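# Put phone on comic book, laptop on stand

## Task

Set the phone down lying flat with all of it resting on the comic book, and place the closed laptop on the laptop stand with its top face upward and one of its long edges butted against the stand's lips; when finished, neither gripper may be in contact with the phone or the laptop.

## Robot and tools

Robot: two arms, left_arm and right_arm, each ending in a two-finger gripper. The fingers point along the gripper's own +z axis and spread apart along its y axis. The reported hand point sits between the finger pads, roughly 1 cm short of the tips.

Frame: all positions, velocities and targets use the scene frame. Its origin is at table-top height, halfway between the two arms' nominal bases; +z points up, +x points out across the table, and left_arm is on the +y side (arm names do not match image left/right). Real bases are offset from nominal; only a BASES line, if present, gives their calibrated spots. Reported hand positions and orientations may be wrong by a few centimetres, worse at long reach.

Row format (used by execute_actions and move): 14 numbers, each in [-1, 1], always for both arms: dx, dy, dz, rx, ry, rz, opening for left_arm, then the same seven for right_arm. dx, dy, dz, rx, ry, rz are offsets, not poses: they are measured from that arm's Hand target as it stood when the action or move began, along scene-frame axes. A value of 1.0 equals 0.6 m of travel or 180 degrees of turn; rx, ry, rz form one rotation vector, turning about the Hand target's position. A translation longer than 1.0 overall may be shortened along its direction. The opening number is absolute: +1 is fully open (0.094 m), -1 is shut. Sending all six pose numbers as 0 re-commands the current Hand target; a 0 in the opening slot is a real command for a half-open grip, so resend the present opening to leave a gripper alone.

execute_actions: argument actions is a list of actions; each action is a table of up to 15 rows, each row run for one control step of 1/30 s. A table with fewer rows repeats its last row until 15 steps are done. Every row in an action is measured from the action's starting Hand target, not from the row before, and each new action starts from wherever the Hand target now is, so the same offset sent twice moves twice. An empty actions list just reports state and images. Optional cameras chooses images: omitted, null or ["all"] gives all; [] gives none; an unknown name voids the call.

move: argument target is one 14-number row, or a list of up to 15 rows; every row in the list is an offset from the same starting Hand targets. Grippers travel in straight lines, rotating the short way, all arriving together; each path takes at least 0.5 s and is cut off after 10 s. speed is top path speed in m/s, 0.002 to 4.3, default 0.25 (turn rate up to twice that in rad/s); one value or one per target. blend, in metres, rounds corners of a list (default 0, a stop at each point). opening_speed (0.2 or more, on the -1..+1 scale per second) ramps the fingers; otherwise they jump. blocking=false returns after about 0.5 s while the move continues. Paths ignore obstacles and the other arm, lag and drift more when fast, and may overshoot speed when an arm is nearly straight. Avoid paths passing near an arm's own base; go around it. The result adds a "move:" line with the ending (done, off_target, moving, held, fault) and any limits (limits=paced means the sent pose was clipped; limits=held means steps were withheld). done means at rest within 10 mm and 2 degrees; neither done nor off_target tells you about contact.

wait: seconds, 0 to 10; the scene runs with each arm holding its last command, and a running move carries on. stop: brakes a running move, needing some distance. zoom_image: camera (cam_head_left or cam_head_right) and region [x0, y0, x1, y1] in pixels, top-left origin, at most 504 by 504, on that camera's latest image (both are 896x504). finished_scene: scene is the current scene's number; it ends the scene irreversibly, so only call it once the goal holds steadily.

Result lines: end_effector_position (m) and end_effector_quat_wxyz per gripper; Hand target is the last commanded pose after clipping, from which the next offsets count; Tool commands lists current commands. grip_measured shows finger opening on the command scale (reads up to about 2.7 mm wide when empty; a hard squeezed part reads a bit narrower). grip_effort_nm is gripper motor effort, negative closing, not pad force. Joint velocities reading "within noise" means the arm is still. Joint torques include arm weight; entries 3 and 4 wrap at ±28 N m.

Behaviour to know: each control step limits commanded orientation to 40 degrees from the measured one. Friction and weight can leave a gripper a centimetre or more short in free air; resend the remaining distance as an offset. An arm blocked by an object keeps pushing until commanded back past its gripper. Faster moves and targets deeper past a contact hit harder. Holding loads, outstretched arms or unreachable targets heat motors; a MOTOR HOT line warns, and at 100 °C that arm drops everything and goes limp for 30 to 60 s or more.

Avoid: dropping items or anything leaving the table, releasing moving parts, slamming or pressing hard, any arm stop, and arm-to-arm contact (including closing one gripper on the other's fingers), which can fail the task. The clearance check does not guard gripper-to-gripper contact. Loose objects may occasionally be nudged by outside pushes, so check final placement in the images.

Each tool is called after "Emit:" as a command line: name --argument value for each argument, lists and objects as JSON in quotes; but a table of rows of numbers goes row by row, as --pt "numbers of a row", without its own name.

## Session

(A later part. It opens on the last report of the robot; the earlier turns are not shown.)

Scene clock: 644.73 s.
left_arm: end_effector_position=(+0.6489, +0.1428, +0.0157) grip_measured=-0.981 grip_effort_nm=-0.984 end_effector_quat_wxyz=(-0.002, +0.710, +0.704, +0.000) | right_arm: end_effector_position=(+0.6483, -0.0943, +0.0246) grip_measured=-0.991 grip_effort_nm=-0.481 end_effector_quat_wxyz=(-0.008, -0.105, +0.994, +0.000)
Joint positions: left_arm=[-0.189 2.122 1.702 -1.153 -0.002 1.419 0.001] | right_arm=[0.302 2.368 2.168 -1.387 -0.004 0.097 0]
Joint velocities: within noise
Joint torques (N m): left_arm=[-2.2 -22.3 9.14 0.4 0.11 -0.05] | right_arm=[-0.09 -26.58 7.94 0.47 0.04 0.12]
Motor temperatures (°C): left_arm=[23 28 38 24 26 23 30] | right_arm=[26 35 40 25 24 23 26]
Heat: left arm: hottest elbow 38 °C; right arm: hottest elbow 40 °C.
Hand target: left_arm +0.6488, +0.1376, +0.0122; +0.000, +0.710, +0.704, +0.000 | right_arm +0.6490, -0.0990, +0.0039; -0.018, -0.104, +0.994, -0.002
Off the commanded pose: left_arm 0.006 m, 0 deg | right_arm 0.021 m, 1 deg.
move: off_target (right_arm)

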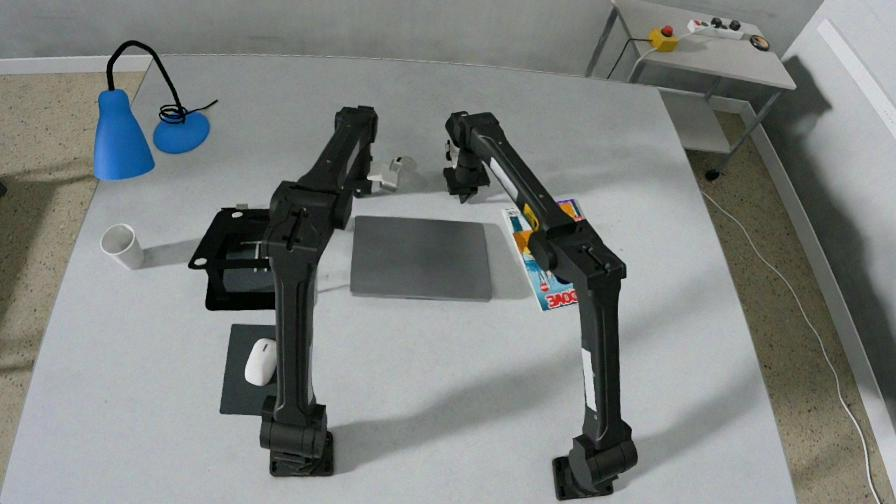

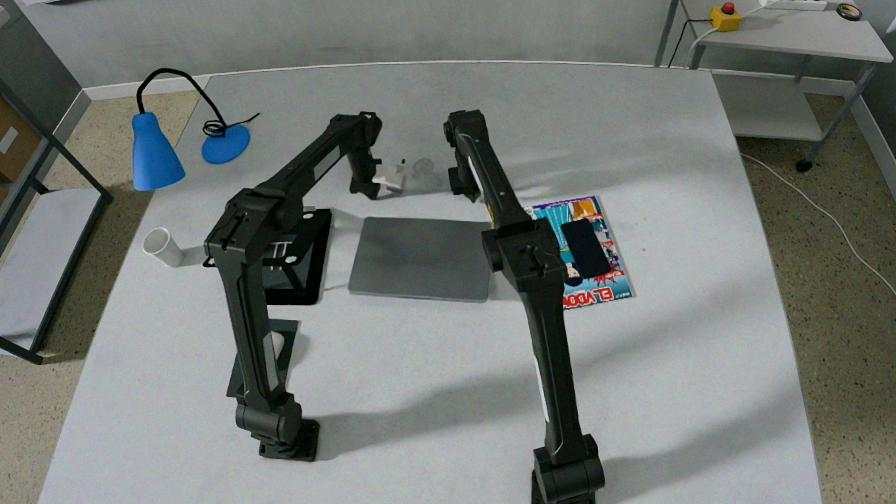

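Emit:
move --pt "-0.1 0 0 0 0 0 -1 -0.1 0.0 -0.012 0 0 0 -1" --pt "-0.54 0 0 0 0 0 -1 -0.54 0.0 0.005 0 0 0 -1" --speed '[0.15,0.1]'

Scene clock: 650.83 s.
left_arm: end_effector_position=(+0.3292, +0.1420, +0.0102) grip_measured=-0.981 grip_effort_nm=-0.974 end_effector_quat_wxyz=(-0.005, +0.707, +0.707, -0.001) | right_arm: end_effector_position=(+0.3386, -0.1012, +0.0114) grip_measured=-0.991 grip_effort_nm=-0.486 end_effector_quat_wxyz=(-0.010, -0.099, +0.995, -0.001)
Joint positions: left_arm=[-0.354 1.432 0.687 -0.835 -0.003 1.246 0.001] | right_arm=[0.509 1.683 0.996 -0.903 -0.006 0.315 0]
Joint velocities: within noise
Joint torques (N m): left_arm=[-2.32 -11.87 6.49 0.49 0.08 -0.03] | right_arm=[1.67 -16.32 4.56 0.16 -0.18 0.28]
Motor temperatures (°C): left_arm=[23 28 38 24 26 23 30] | right_arm=[26 35 39 25 24 23 26]
Heat: left arm: hottest elbow 38 °C; right arm: hottest elbow 39 °C.
Hand target: left_arm +0.3249, +0.1377, +0.0122; +0.000, +0.710, +0.705, +0.001 | right_arm +0.3249, -0.0990, +0.0069; -0.018, -0.104, +0.994, -0.002
Off the commanded pose: left_arm 0.007 m, 1 deg | right_arm 0.015 m, 1 deg.
move: off_target (right_arm)

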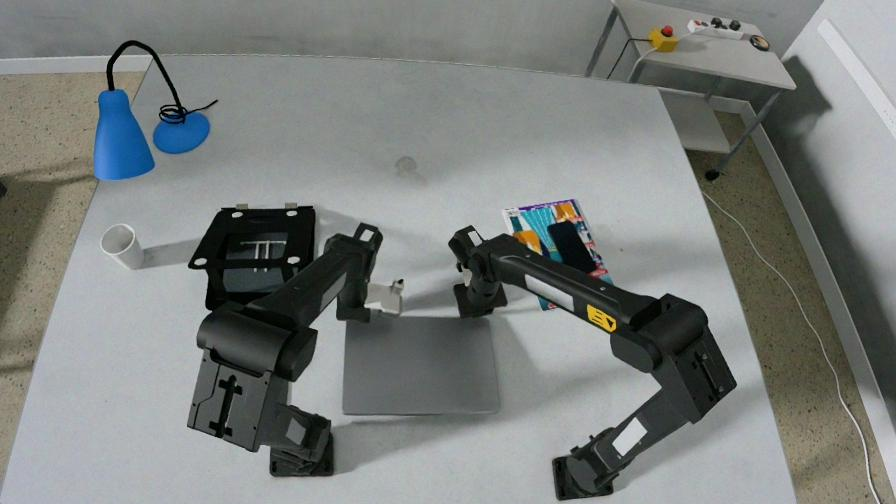

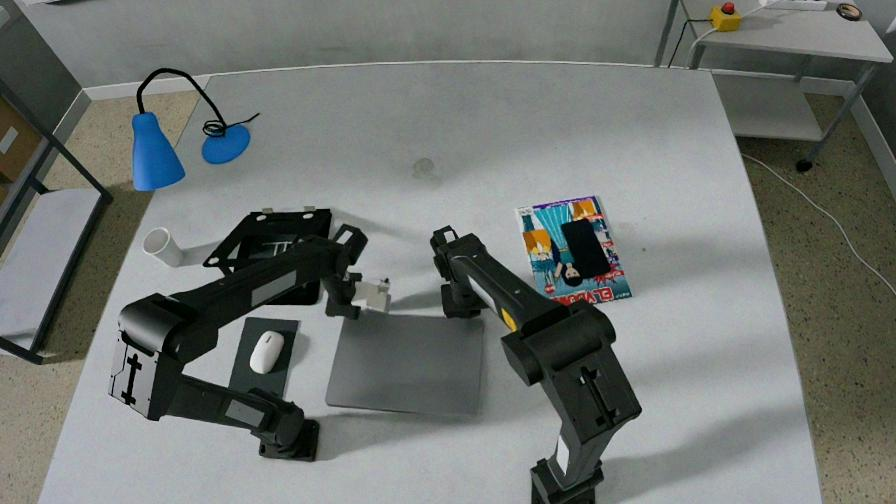

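Emit:
move --pt "0.05 0 0.06 0 0 0 -1 0.05 -0.03 0.06 0 0 0 -1" --pt "0.1 0.1 0.42 0 0 0 -1 0 -0.3 0.3 0 0 0 -1" --pt "0.237 0.297 0.42 0 0 0 -1 -0.1 -0.42 0.3 0 0 0 -1" --pt "0.237 0.297 0.105 0 0 0 -1 -0.1 -0.42 0.3 0 0 0 -1" --speed '[0.15,0.3,0.3,0.15]'

Emit:
zoom_image --camera "cam_head_left" --region '[190, 160, 340, 310]'

Emit:
zoom_image --camera "cam_head_right" --region '[190, 160, 340, 310]'

Scene clock: 659.57 s.
left_arm: end_effector_position=(+0.4672, +0.3133, +0.0791) grip_measured=-0.981 grip_effort_nm=-0.979 end_effector_quat_wxyz=(-0.002, +0.709, +0.705, +0.000) | right_arm: end_effector_position=(+0.2728, -0.3489, +0.1894) grip_measured=-0.991 grip_effort_nm=-0.481 end_effector_quat_wxyz=(-0.011, -0.106, +0.994, -0.004)
Joint positions: left_arm=[0.132 1.614 1.121 -1.078 -0.003 1.737 0.001] | right_arm=[-0.127 1.162 0.978 -1.407 0.013 -0.333 0]
Joint velocities: within noise
Joint torques (N m): left_arm=[-1.55 -13.98 8.4 0.55 0.18 0.13] | right_arm=[-0.32 -9.7 7.16 -0.24 -0.05 0.09]
Motor temperatures (°C): left_arm=[23 28 37 24 26 23 30] | right_arm=[26 35 39 25 24 23 26]
Heat: left arm: hottest elbow 37 °C; right arm: hottest elbow 39 °C.
Hand target: left_arm +0.4671, +0.3158, +0.0751; +0.000, +0.710, +0.704, +0.000 | right_arm +0.2650, -0.3510, +0.1870; -0.018, -0.104, +0.994, -0.001
Off the commanded pose: left_arm 0.005 m, 0 deg | right_arm 0.009 m, 1 deg.
move: done

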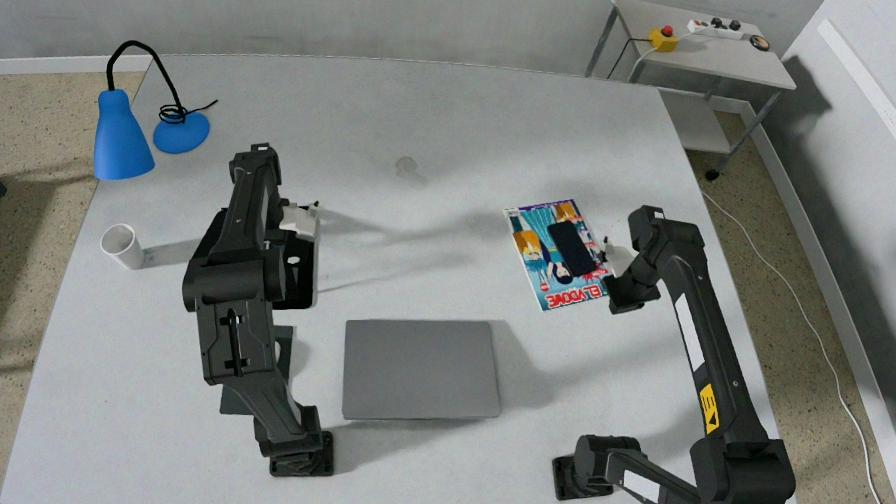

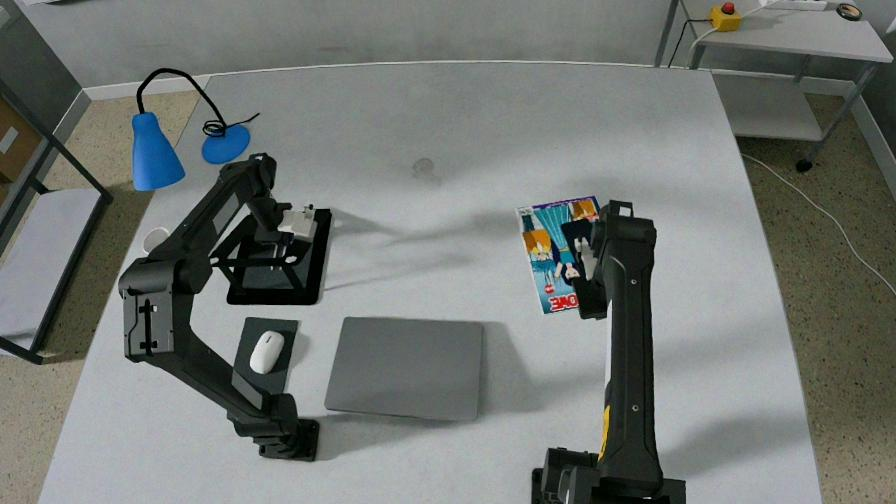

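Scaled by 3.360.

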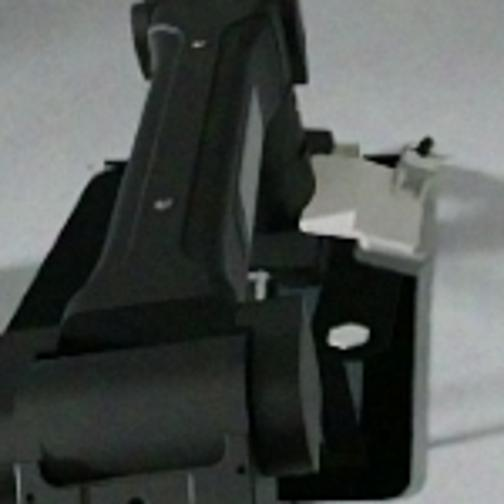

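Scaled by 3.360.

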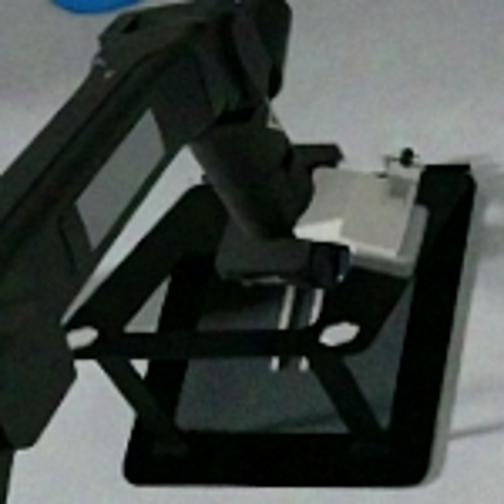

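Emit:
move --pt "0.15 0 0 0 0 0 -1 0 0 0 0 0 0 -1" --speed '[0.1]'

Emit:
zoom_image --camera "cam_head_right" --region '[190, 160, 340, 310]'

Scene clock: 664.77 s.
left_arm: end_effector_position=(+0.5229, +0.3205, +0.0599) grip_measured=-0.982 grip_effort_nm=-0.974 end_effector_quat_wxyz=(-0.018, +0.705, +0.709, -0.023) | right_arm: end_effector_position=(+0.2728, -0.3489, +0.1894) grip_measured=-0.991 grip_effort_nm=-0.486 end_effector_quat_wxyz=(-0.011, -0.106, +0.994, -0.004)
Joint positions: left_arm=[0.128 1.803 1.318 -1.145 -0.003 1.722 0.001] | right_arm=[-0.127 1.162 0.978 -1.407 0.013 -0.333 0]
Joint velocities: within noise
Joint torques (N m): left_arm=[-2.55 -15.5 16.02 0.31 0.16 0.02] | right_arm=[-0.32 -9.7 7.16 -0.2 -0.05 0.09]
Motor temperatures (°C): left_arm=[23 27 37 24 26 23 30] | right_arm=[26 35 38 25 24 23 26]
Heat: left arm: hottest elbow 37 °C; right arm: hottest elbow 38 °C.
Hand target: left_arm +0.5570, +0.3159, +0.0752; +0.000, +0.710, +0.705, +0.000 | right_arm +0.2650, -0.3510, +0.1870; -0.018, -0.104, +0.994, -0.001
Off the commanded pose: left_arm 0.038 m, 4 deg | right_arm 0.008 m, 1 deg.
move: off_target (left_arm)

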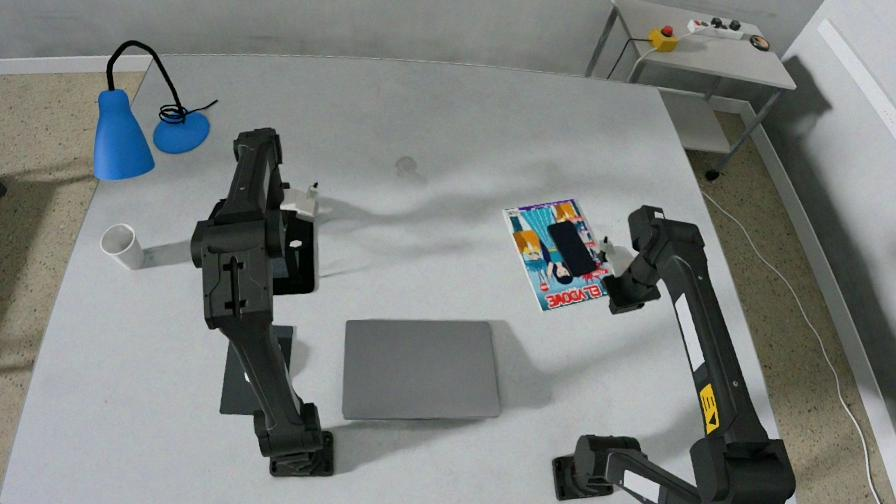

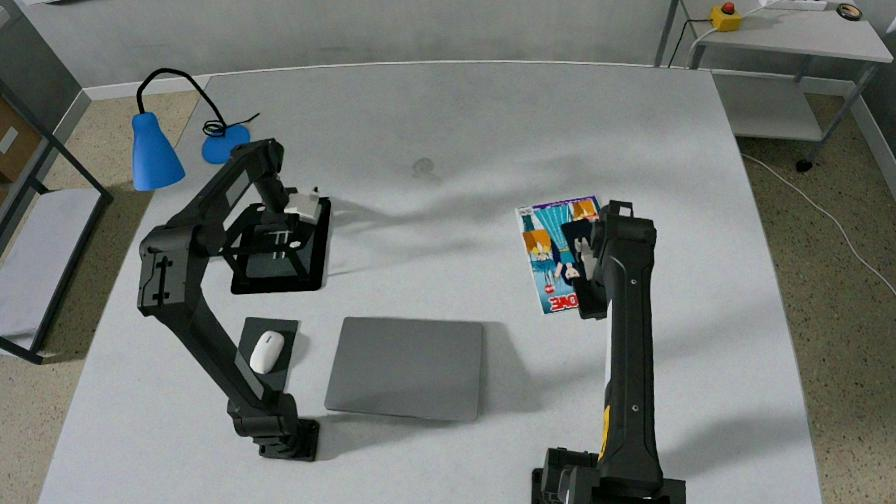

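Scaled by 3.360.

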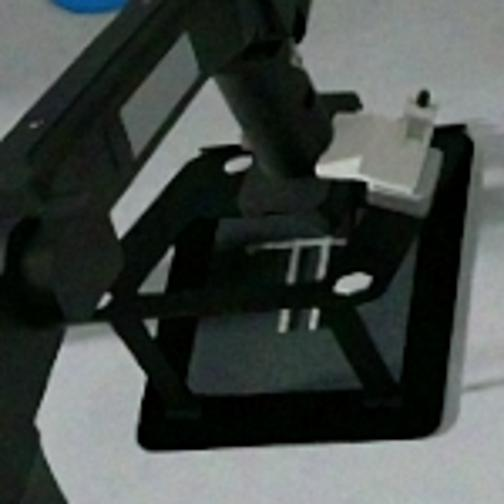

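Emit:
move --pt "-0.13 0 0 0 0 0 -1 0 0 0 0 0 0 -1" --pt "-0.13 -0.25 0 0 0 0 -1 0 0 0 0 0 0 -1" --speed '[0.15,0.1]'

Emit:
zoom_image --camera "cam_head_left" --region '[190, 160, 390, 310]'

Emit:
zoom_image --camera "cam_head_right" --region '[190, 160, 390, 310]'

Scene clock: 673.73 s.
left_arm: end_effector_position=(+0.4780, +0.1811, +0.0734) grip_measured=-0.982 grip_effort_nm=-0.979 end_effector_quat_wxyz=(-0.005, +0.703, +0.711, +0.001) | right_arm: end_effector_position=(+0.2728, -0.3489, +0.1894) grip_measured=-0.991 grip_effort_nm=-0.486 end_effector_quat_wxyz=(-0.011, -0.106, +0.994, -0.004)
Joint positions: left_arm=[-0.167 1.647 1.146 -1.077 -0.007 1.421 0.001] | right_arm=[-0.127 1.162 0.978 -1.407 0.013 -0.333 0]
Joint velocities: within noise
Joint torques (N m): left_arm=[-3.43 -15.33 9.62 0.34 0.35 -0.11] | right_arm=[-0.26 -9.7 7.19 -0.24 -0.04 0.09]
Motor temperatures (°C): left_arm=[23 28 38 24 26 23 30] | right_arm=[26 35 38 25 24 23 26]
Heat: left arm: hottest elbow 38 °C; right arm: hottest elbow 38 °C.
Hand target: left_arm +0.4790, +0.1659, +0.0751; +0.000, +0.710, +0.704, +0.000 | right_arm +0.2650, -0.3510, +0.1870; -0.018, -0.104, +0.994, -0.001
Off the commanded pose: left_arm 0.015 m, 1 deg | right_arm 0.008 m, 1 deg.
move: off_target (left_arm)

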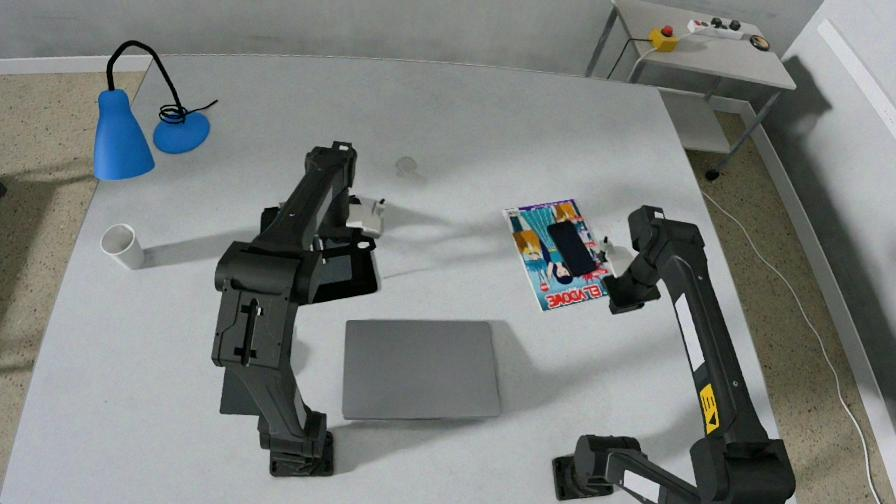

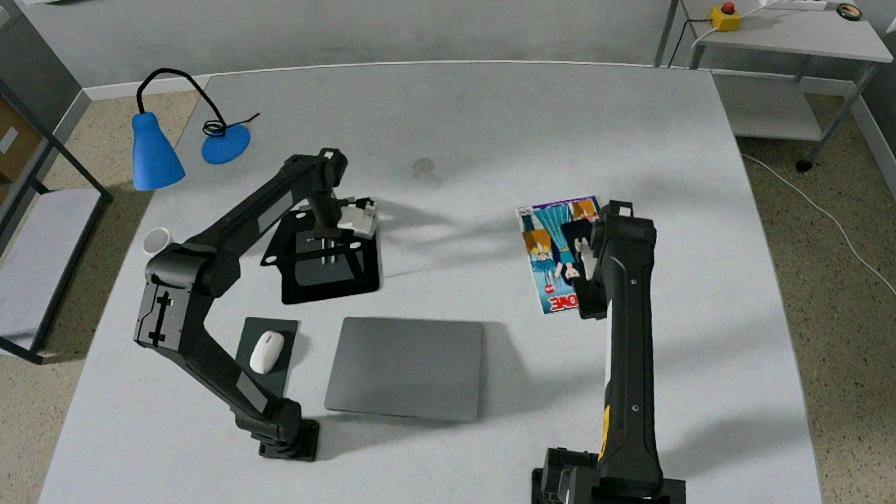

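Scaled by 2.520.

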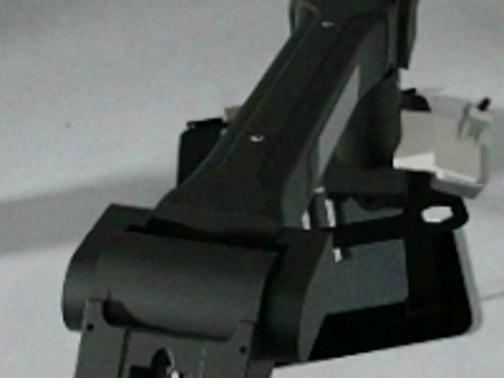

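Scaled by 2.520.

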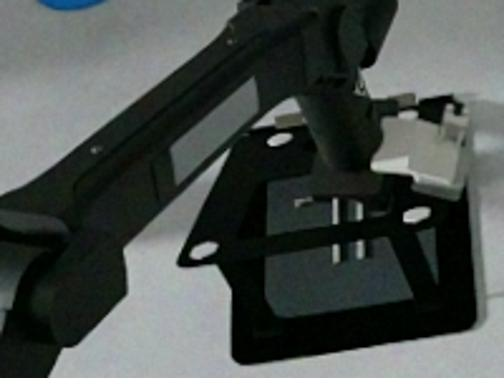

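Emit:
move --pt "0.06 -0.06 0 0 0 0 -1 0 0 0 0 0 0 -1" --pt "0.06 -0.25 0 0 0 0 -1 0 0 0 0 0 0 -1" --speed '[0.1,0.1]'

Emit:
zoom_image --camera "cam_head_right" --region '[240, 160, 440, 310]'

Scene clock: 679.33 s.
left_arm: end_effector_position=(+0.4988, +0.0410, +0.0673) grip_measured=-0.982 grip_effort_nm=-0.974 end_effector_quat_wxyz=(-0.017, +0.703, +0.711, -0.002) | right_arm: end_effector_position=(+0.2728, -0.3489, +0.1894) grip_measured=-0.991 grip_effort_nm=-0.481 end_effector_quat_wxyz=(-0.011, -0.106, +0.994, -0.004)
Joint positions: left_arm=[-0.437 1.805 1.343 -1.142 -0.007 1.152 0.001] | right_arm=[-0.127 1.162 0.978 -1.407 0.013 -0.333 0]
Joint velocities: within noise
Joint torques (N m): left_arm=[-4.13 -16.32 15.19 0.18 0.32 -0.13] | right_arm=[-0.32 -9.64 7.16 -0.25 -0.05 0.09]
Motor temperatures (°C): left_arm=[23 28 38 24 26 23 30] | right_arm=[26 35 37 25 24 23 26]
Heat: left arm: hottest elbow 38 °C; right arm: hottest elbow 37 °C.
Hand target: left_arm +0.5150, +0.0158, +0.0751; +0.000, +0.710, +0.704, +0.000 | right_arm +0.2650, -0.3510, +0.1870; -0.018, -0.104, +0.994, -0.001
Off the commanded pose: left_arm 0.031 m, 2 deg | right_arm 0.008 m, 1 deg.
move: off_target (left_arm)

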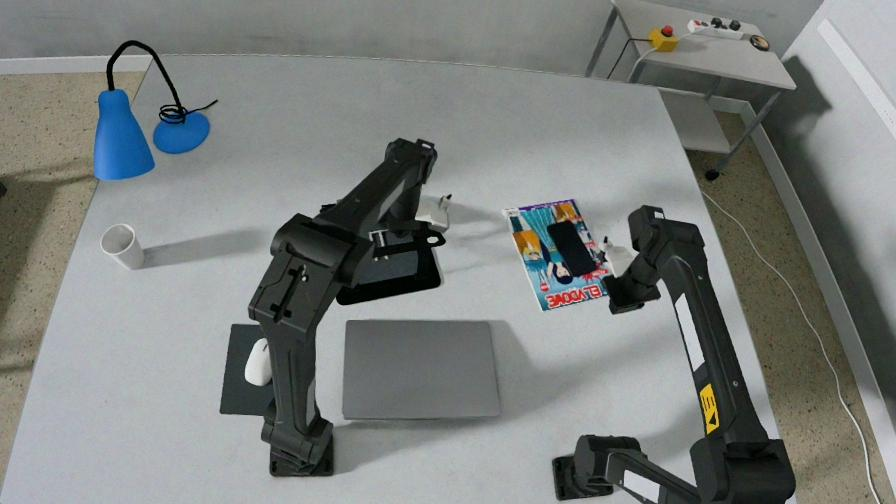

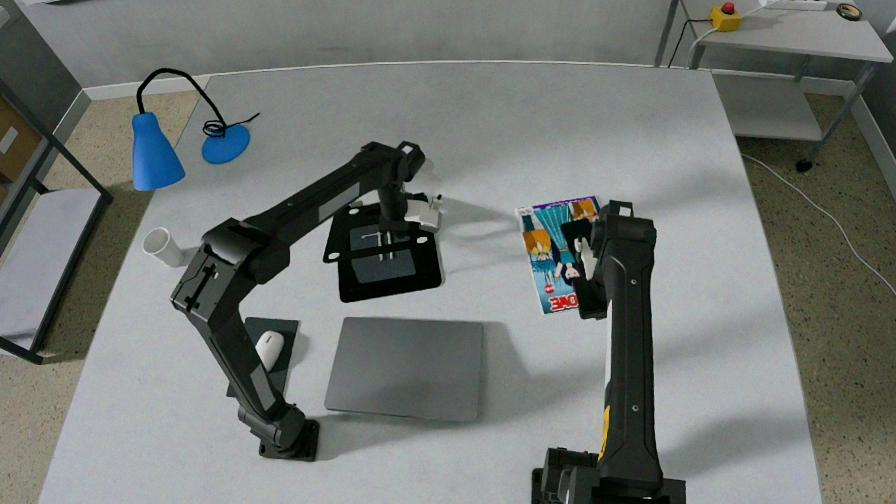

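Scaled by 2.520.

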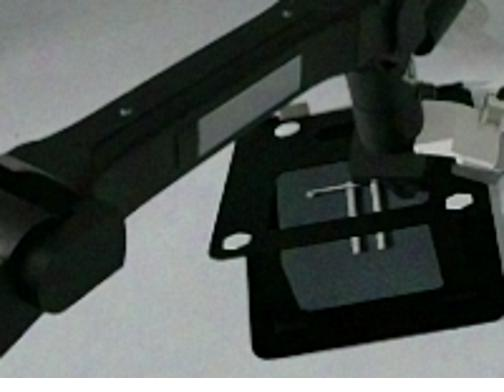

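Emit:
move --pt "0.04 0.04 0 0 0 0 -1 0 0 0 0 0 0 -1" --pt "0.055 -0.04 0 0 0 0 -1 0 0 0 0 0 0 -1" --pt "0.06 -0.16 0 0 0 0 -1 0 0 0 0 0 0 -1" --speed '[0.1,0.1,0.1]'

Emit:
zoom_image --camera "cam_head_right" --region '[280, 160, 480, 310]'

Scene clock: 686.33 s.
left_arm: end_effector_position=(+0.5371, -0.0511, +0.0638) grip_measured=-0.982 grip_effort_nm=-0.974 end_effector_quat_wxyz=(-0.023, +0.704, +0.709, -0.002) | right_arm: end_effector_position=(+0.2728, -0.3489, +0.1894) grip_measured=-0.991 grip_effort_nm=-0.481 end_effector_quat_wxyz=(-0.011, -0.106, +0.994, -0.004)
Joint positions: left_arm=[-0.556 1.998 1.629 -1.248 -0.007 1.036 0.001] | right_arm=[-0.127 1.162 0.978 -1.407 0.013 -0.333 0]
Joint velocities: within noise
Joint torques (N m): left_arm=[-3.84 -19.9 16.23 0.13 0.32 -0.12] | right_arm=[-0.38 -9.7 7.16 -0.23 -0.04 0.08]
Motor temperatures (°C): left_arm=[23 28 38 24 26 23 30] | right_arm=[26 34 37 25 24 23 26]
Heat: left arm: hottest elbow 38 °C; right arm: hottest elbow 37 °C.
Hand target: left_arm +0.5511, -0.0802, +0.0752; +0.000, +0.710, +0.704, +0.000 | right_arm +0.2650, -0.3510, +0.1870; -0.018, -0.104, +0.994, -0.001
Off the commanded pose: left_arm 0.034 m, 3 deg | right_arm 0.008 m, 1 deg.
move: off_target (left_arm)

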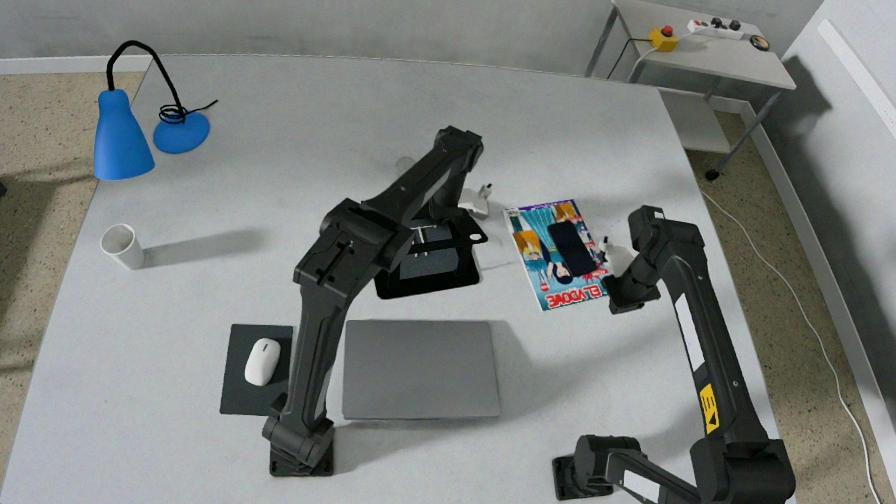

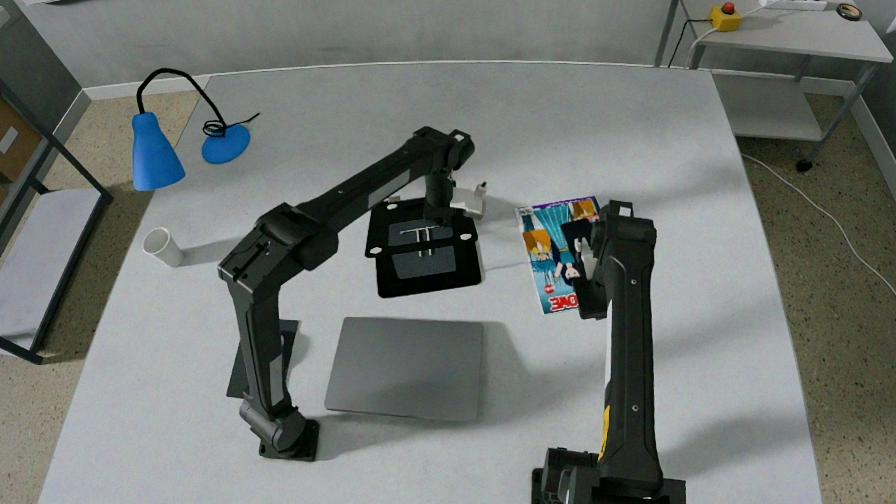

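Scaled by 2.520.

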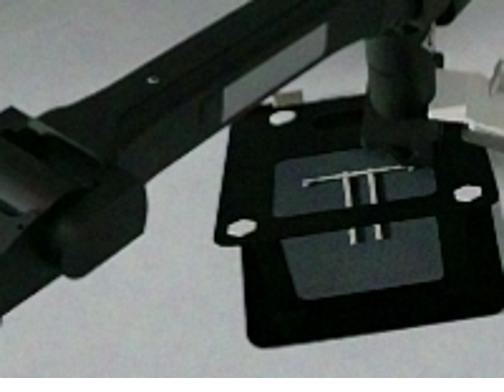

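Emit:
move --pt "0 0.03 0.37 0 0 0 -1 0 0 0 0 0 0.1 0.7" --pt "-0.4 0.3 0.37 0 0 0 -1 0 0.1 0 0 0 0.3 0.7" --pt "-0.577 0.542 0.12 0 0 0 0.7 -0.1 0.218 -0.06 0 0 0.433 0.7" --speed '[0.25,0.35,0.35]'

Emit:
zoom_image --camera "cam_head_left" --region '[280, 180, 580, 440]'

Emit:
zoom_image --camera "cam_head_right" --region '[280, 180, 580, 440]'

Scene clock: 716.73 s.
left_arm: end_effector_position=(+0.2048, +0.2429, +0.1502) grip_measured=+0.697 grip_effort_nm=0.125 end_effector_quat_wxyz=(-0.003, +0.712, +0.702, -0.001) | right_arm: end_effector_position=(+0.2080, -0.2217, +0.1527) grip_measured=+0.699 grip_effort_nm=0.061 end_effector_quat_wxyz=(+0.018, +0.700, -0.714, +0.009)
Joint positions: left_arm=[-0.029 0.768 0.646 -1.455 -0.003 1.585 0.08] | right_arm=[0.372 1.039 0.793 -1.351 0.031 -1.172 0.08]
Joint velocities: within noise
Joint torques (N m): left_arm=[-0.26 -2.9 9.31 0.72 0.15 0.06] | right_arm=[1.2 -7.77 7.04 0.4 0.06 0.09]
Motor temperatures (°C): left_arm=[23 28 40 24 26 23 30] | right_arm=[26 34 36 25 24 23 26]
Heat: left arm: hottest elbow 40 °C; right arm: hottest elbow 36 °C.
Hand target: left_arm +0.2048, +0.2450, +0.1472; +0.000, +0.710, +0.704, +0.000 | right_arm +0.2050, -0.2202, +0.1510; +0.013, +0.706, -0.708, +0.012
Off the commanded pose: left_arm 0.004 m, 1 deg | right_arm 0.004 m, 1 deg.
move: done

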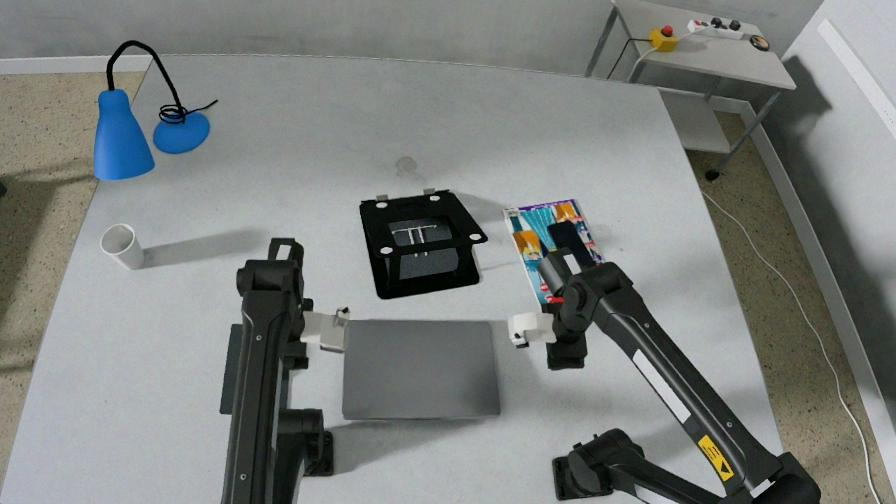

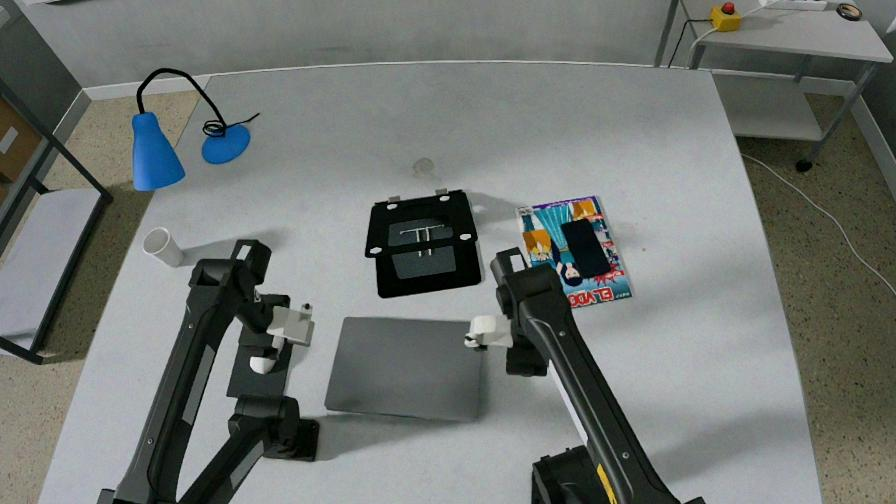

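Scaled by 1.680.

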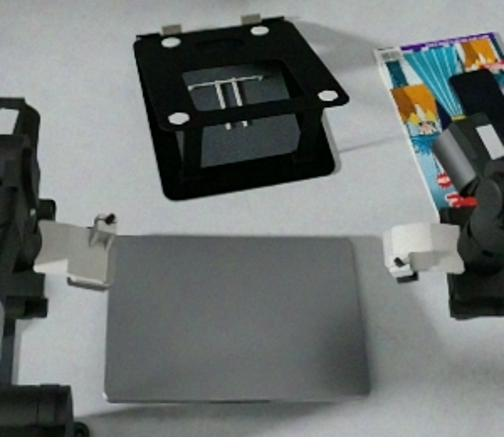

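Scaled by 1.680.

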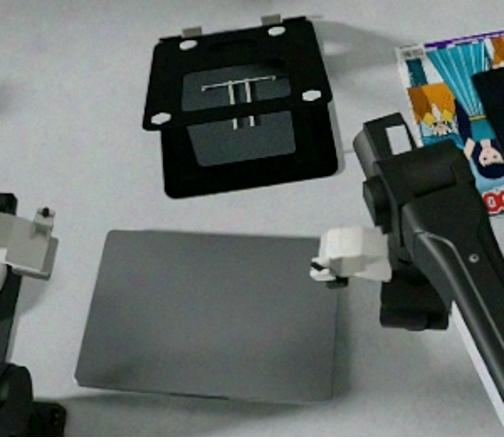

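Emit:
move --pt "0 0 0 -0.056 0 0 0.7 0 0 0 0.056 0 0 0.7" --pt "0 0 -0.222 -0.056 0 0 0.7 0 0 -0.228 0.056 0 0 0.7" --pt "0 -0.045 -0.222 -0.056 0 0 0.7 0 0.06 -0.228 0.056 0 0 0.7" --speed '[0.2,0.2,0.1]'

Emit:
zoom_image --camera "cam_head_left" --region '[280, 280, 580, 440]'

Emit:
zoom_image --camera "cam_head_right" --region '[260, 280, 560, 440]'

Scene clock: 722.57 s.
left_arm: end_effector_position=(+0.2078, +0.2208, +0.0189) grip_measured=+0.698 grip_effort_nm=0.129 end_effector_quat_wxyz=(+0.066, +0.705, +0.704, -0.058) | right_arm: end_effector_position=(+0.1986, -0.1898, +0.0139) grip_measured=+0.699 grip_effort_nm=0.061 end_effector_quat_wxyz=(-0.046, +0.703, -0.708, -0.052)
Joint positions: left_arm=[0.021 0.965 0.356 -0.959 0.177 1.622 0.08] | right_arm=[0.393 1.226 0.505 -0.804 -0.131 -1.162 0.08]
Joint velocities: within noise
Joint torques (N m): left_arm=[-2.9 -3.08 7.65 0.77 0.11 -0.08] | right_arm=[1.32 -5.89 7.32 0.55 -0.04 0.26]
Motor temperatures (°C): left_arm=[23 27 40 24 26 23 30] | right_arm=[26 34 36 25 24 23 26]
Heat: left arm: hottest elbow 40 °C; right arm: hottest elbow 36 °C.
Hand target: left_arm +0.2050, +0.2181, +0.0141; +0.063, +0.707, +0.702, -0.061 | right_arm +0.2049, -0.1843, +0.0141; -0.049, +0.704, -0.706, -0.050
Off the commanded pose: left_arm 0.006 m, 1 deg | right_arm 0.008 m, 0 deg.
move: done

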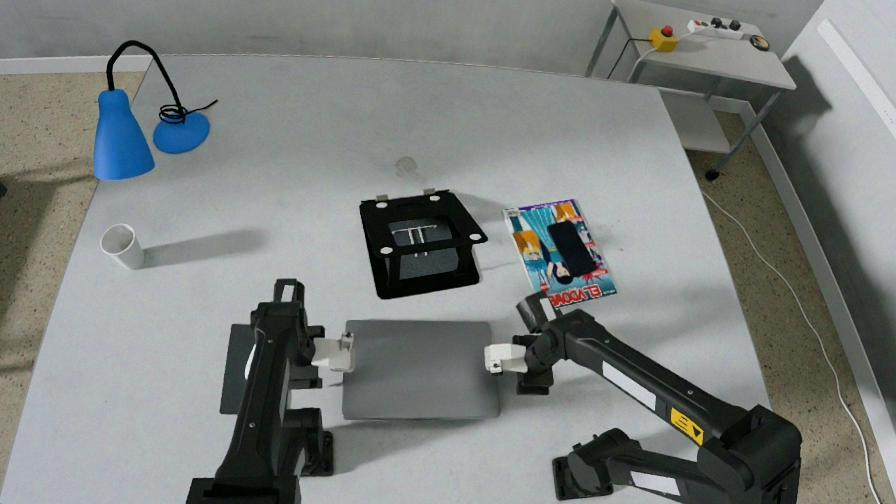

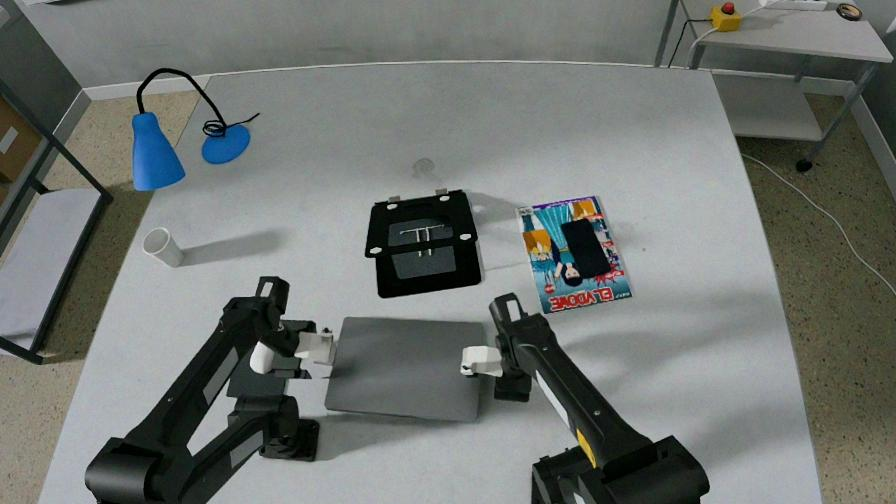

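Scaled by 1.680.

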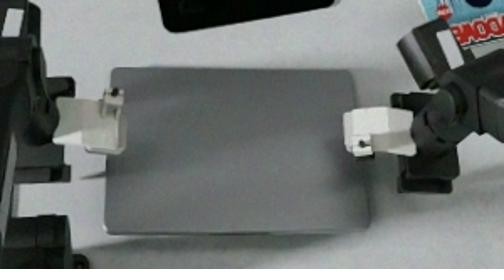

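Scaled by 1.680.

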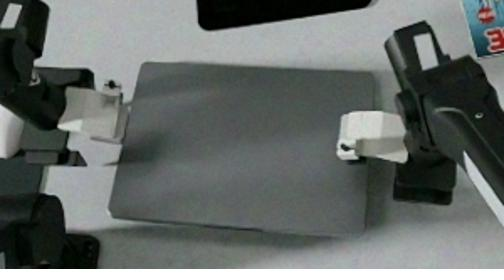

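Emit:
move --pt "0 -0.05 0 0 0 0 0.7 0.03 0.05 0.0 0 0 0 0.7" --speed '[0.08]'

Emit:
zoom_image --camera "cam_head_left" --region '[280, 280, 580, 440]'

Emit:
zoom_image --camera "cam_head_right" --region '[260, 280, 560, 440]'

Scene clock: 727.97 s.
left_arm: end_effector_position=(+0.2084, +0.1900, +0.0190) grip_measured=+0.698 grip_effort_nm=0.129 end_effector_quat_wxyz=(+0.067, +0.705, +0.704, -0.060) | right_arm: end_effector_position=(+0.2078, -0.1668, +0.0122) grip_measured=+0.699 grip_effort_nm=0.056 end_effector_quat_wxyz=(-0.039, +0.701, -0.710, -0.052)
Joint positions: left_arm=[-0.151 0.965 0.356 -0.931 0.177 1.448 0.08] | right_arm=[0.462 1.29 0.553 -0.791 -0.124 -1.087 0.08]
Joint velocities: within noise
Joint torques (N m): left_arm=[-2.32 -2.61 7.64 0.9 0.04 -0.1] | right_arm=[1.49 -5.71 8.85 0.75 -0.13 0.18]
Motor temperatures (°C): left_arm=[23 27 39 24 26 23 29] | right_arm=[26 34 36 25 24 23 26]
Heat: left arm: hottest elbow 39 °C; right arm: hottest elbow 36 °C.
Hand target: left_arm +0.2050, +0.1880, +0.0141; +0.063, +0.707, +0.702, -0.061 | right_arm +0.2230, -0.1542, +0.0141; -0.049, +0.705, -0.706, -0.050
Off the commanded pose: left_arm 0.006 m, 1 deg | right_arm 0.020 m, 1 deg.
move: off_target (right_arm)

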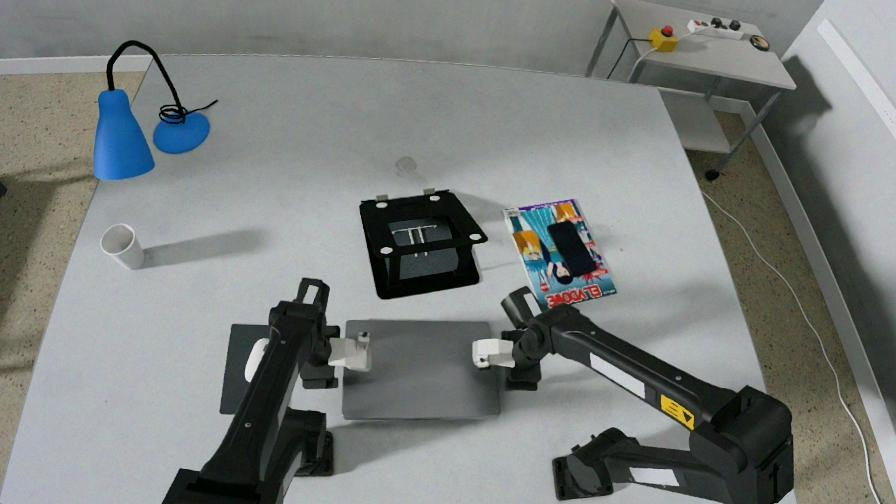

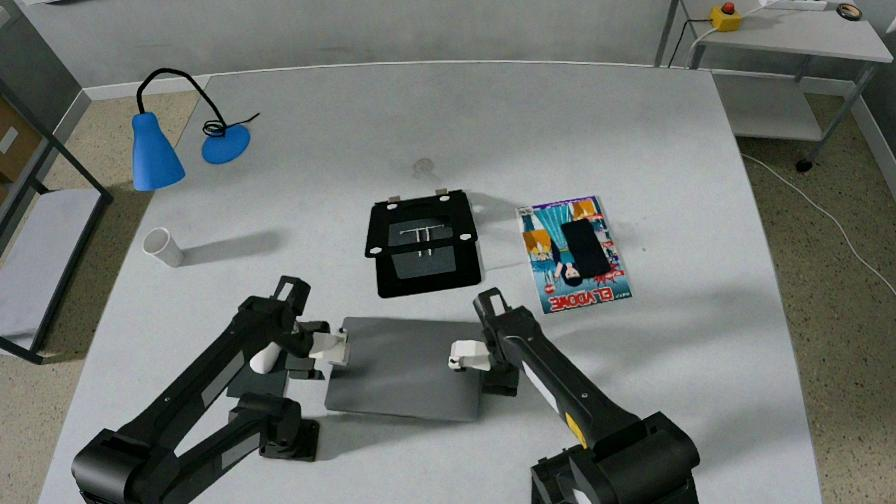

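Scaled by 1.680.

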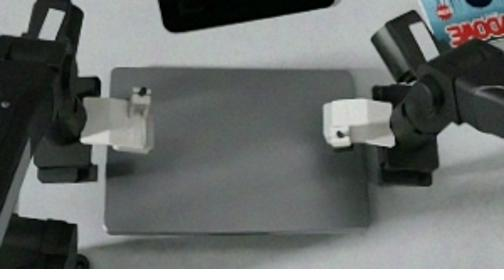

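Scaled by 1.680.

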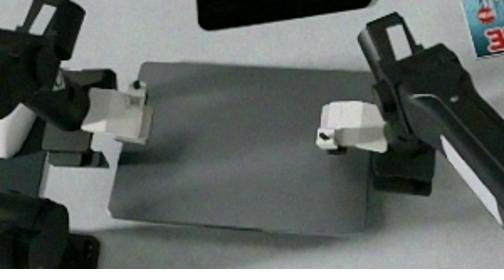

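Emit:
move --pt "0 -0.04 0 0 0 0 0.7 0.0 0.04 0.0 0 0 0 0.7" --pt "0 -0.117 0 0 0 0 0.7 0.0 0.117 0.0 0 0 0 0.7" --speed '[0.08,0.05]'

Emit:
zoom_image --camera "cam_head_left" --region '[280, 280, 580, 440]'

Emit:
zoom_image --camera "cam_head_right" --region '[260, 280, 560, 440]'

Scene clock: 732.80 s.
left_arm: end_effector_position=(+0.2057, +0.1731, +0.0186) grip_measured=+0.698 grip_effort_nm=0.129 end_effector_quat_wxyz=(+0.023, +0.726, +0.687, -0.007) | right_arm: end_effector_position=(+0.2071, -0.1475, +0.0117) grip_measured=+0.699 grip_effort_nm=0.061 end_effector_quat_wxyz=(-0.007, +0.722, -0.692, -0.020)
Joint positions: left_arm=[-0.374 0.977 0.369 -0.928 0.034 1.279 0.08] | right_arm=[0.572 1.344 0.604 -0.827 -0.043 -1.036 0.08]
Joint velocities: within noise
Joint torques (N m): left_arm=[-8.82 -1.32 10.17 2.19 5.19 -1.4] | right_arm=[6.59 -5.19 11.29 2.04 -2.71 1.31]
Motor temperatures (°C): left_arm=[23 27 39 24 28 24 29] | right_arm=[26 33 37 25 24 23 26]
Heat: left arm: hottest elbow 39 °C; right arm: hottest elbow 37 °C.
Hand target: left_arm +0.2049, +0.1178, +0.0140; +0.063, +0.707, +0.702, -0.062 | right_arm +0.2229, -0.0841, +0.0141; -0.049, +0.705, -0.706, -0.050
Off the commanded pose: left_arm 0.055 m, 8 deg | right_arm 0.066 m, 6 deg.
move: off_target (left_arm, right_arm)

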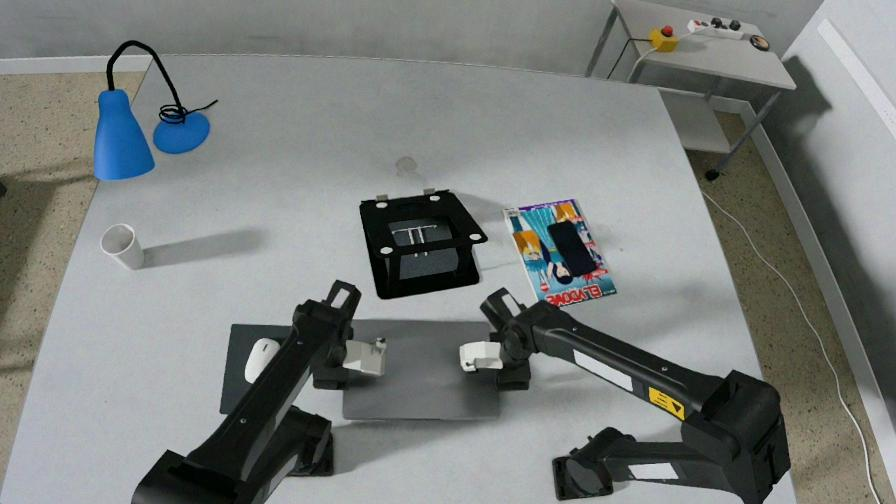

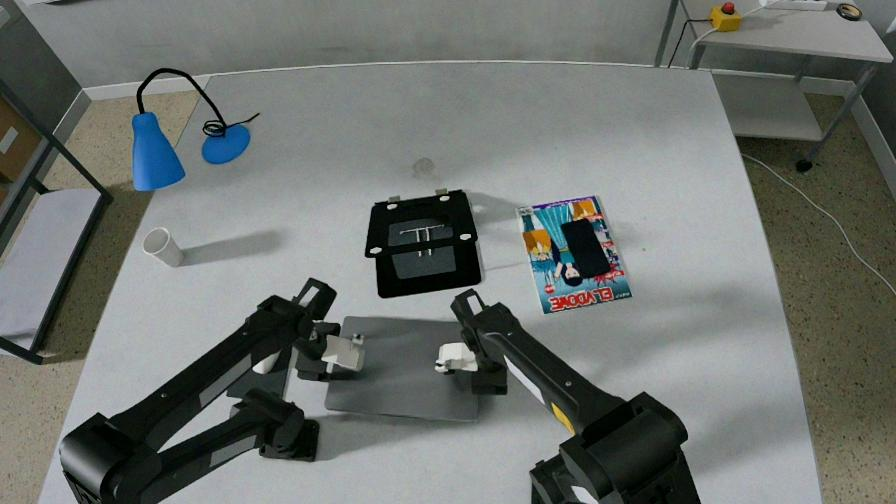

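Scaled by 1.680.

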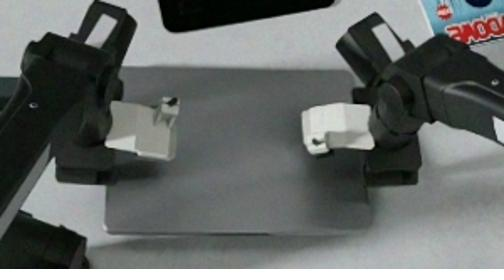

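Scaled by 1.680.

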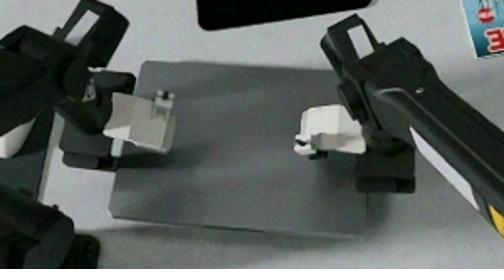

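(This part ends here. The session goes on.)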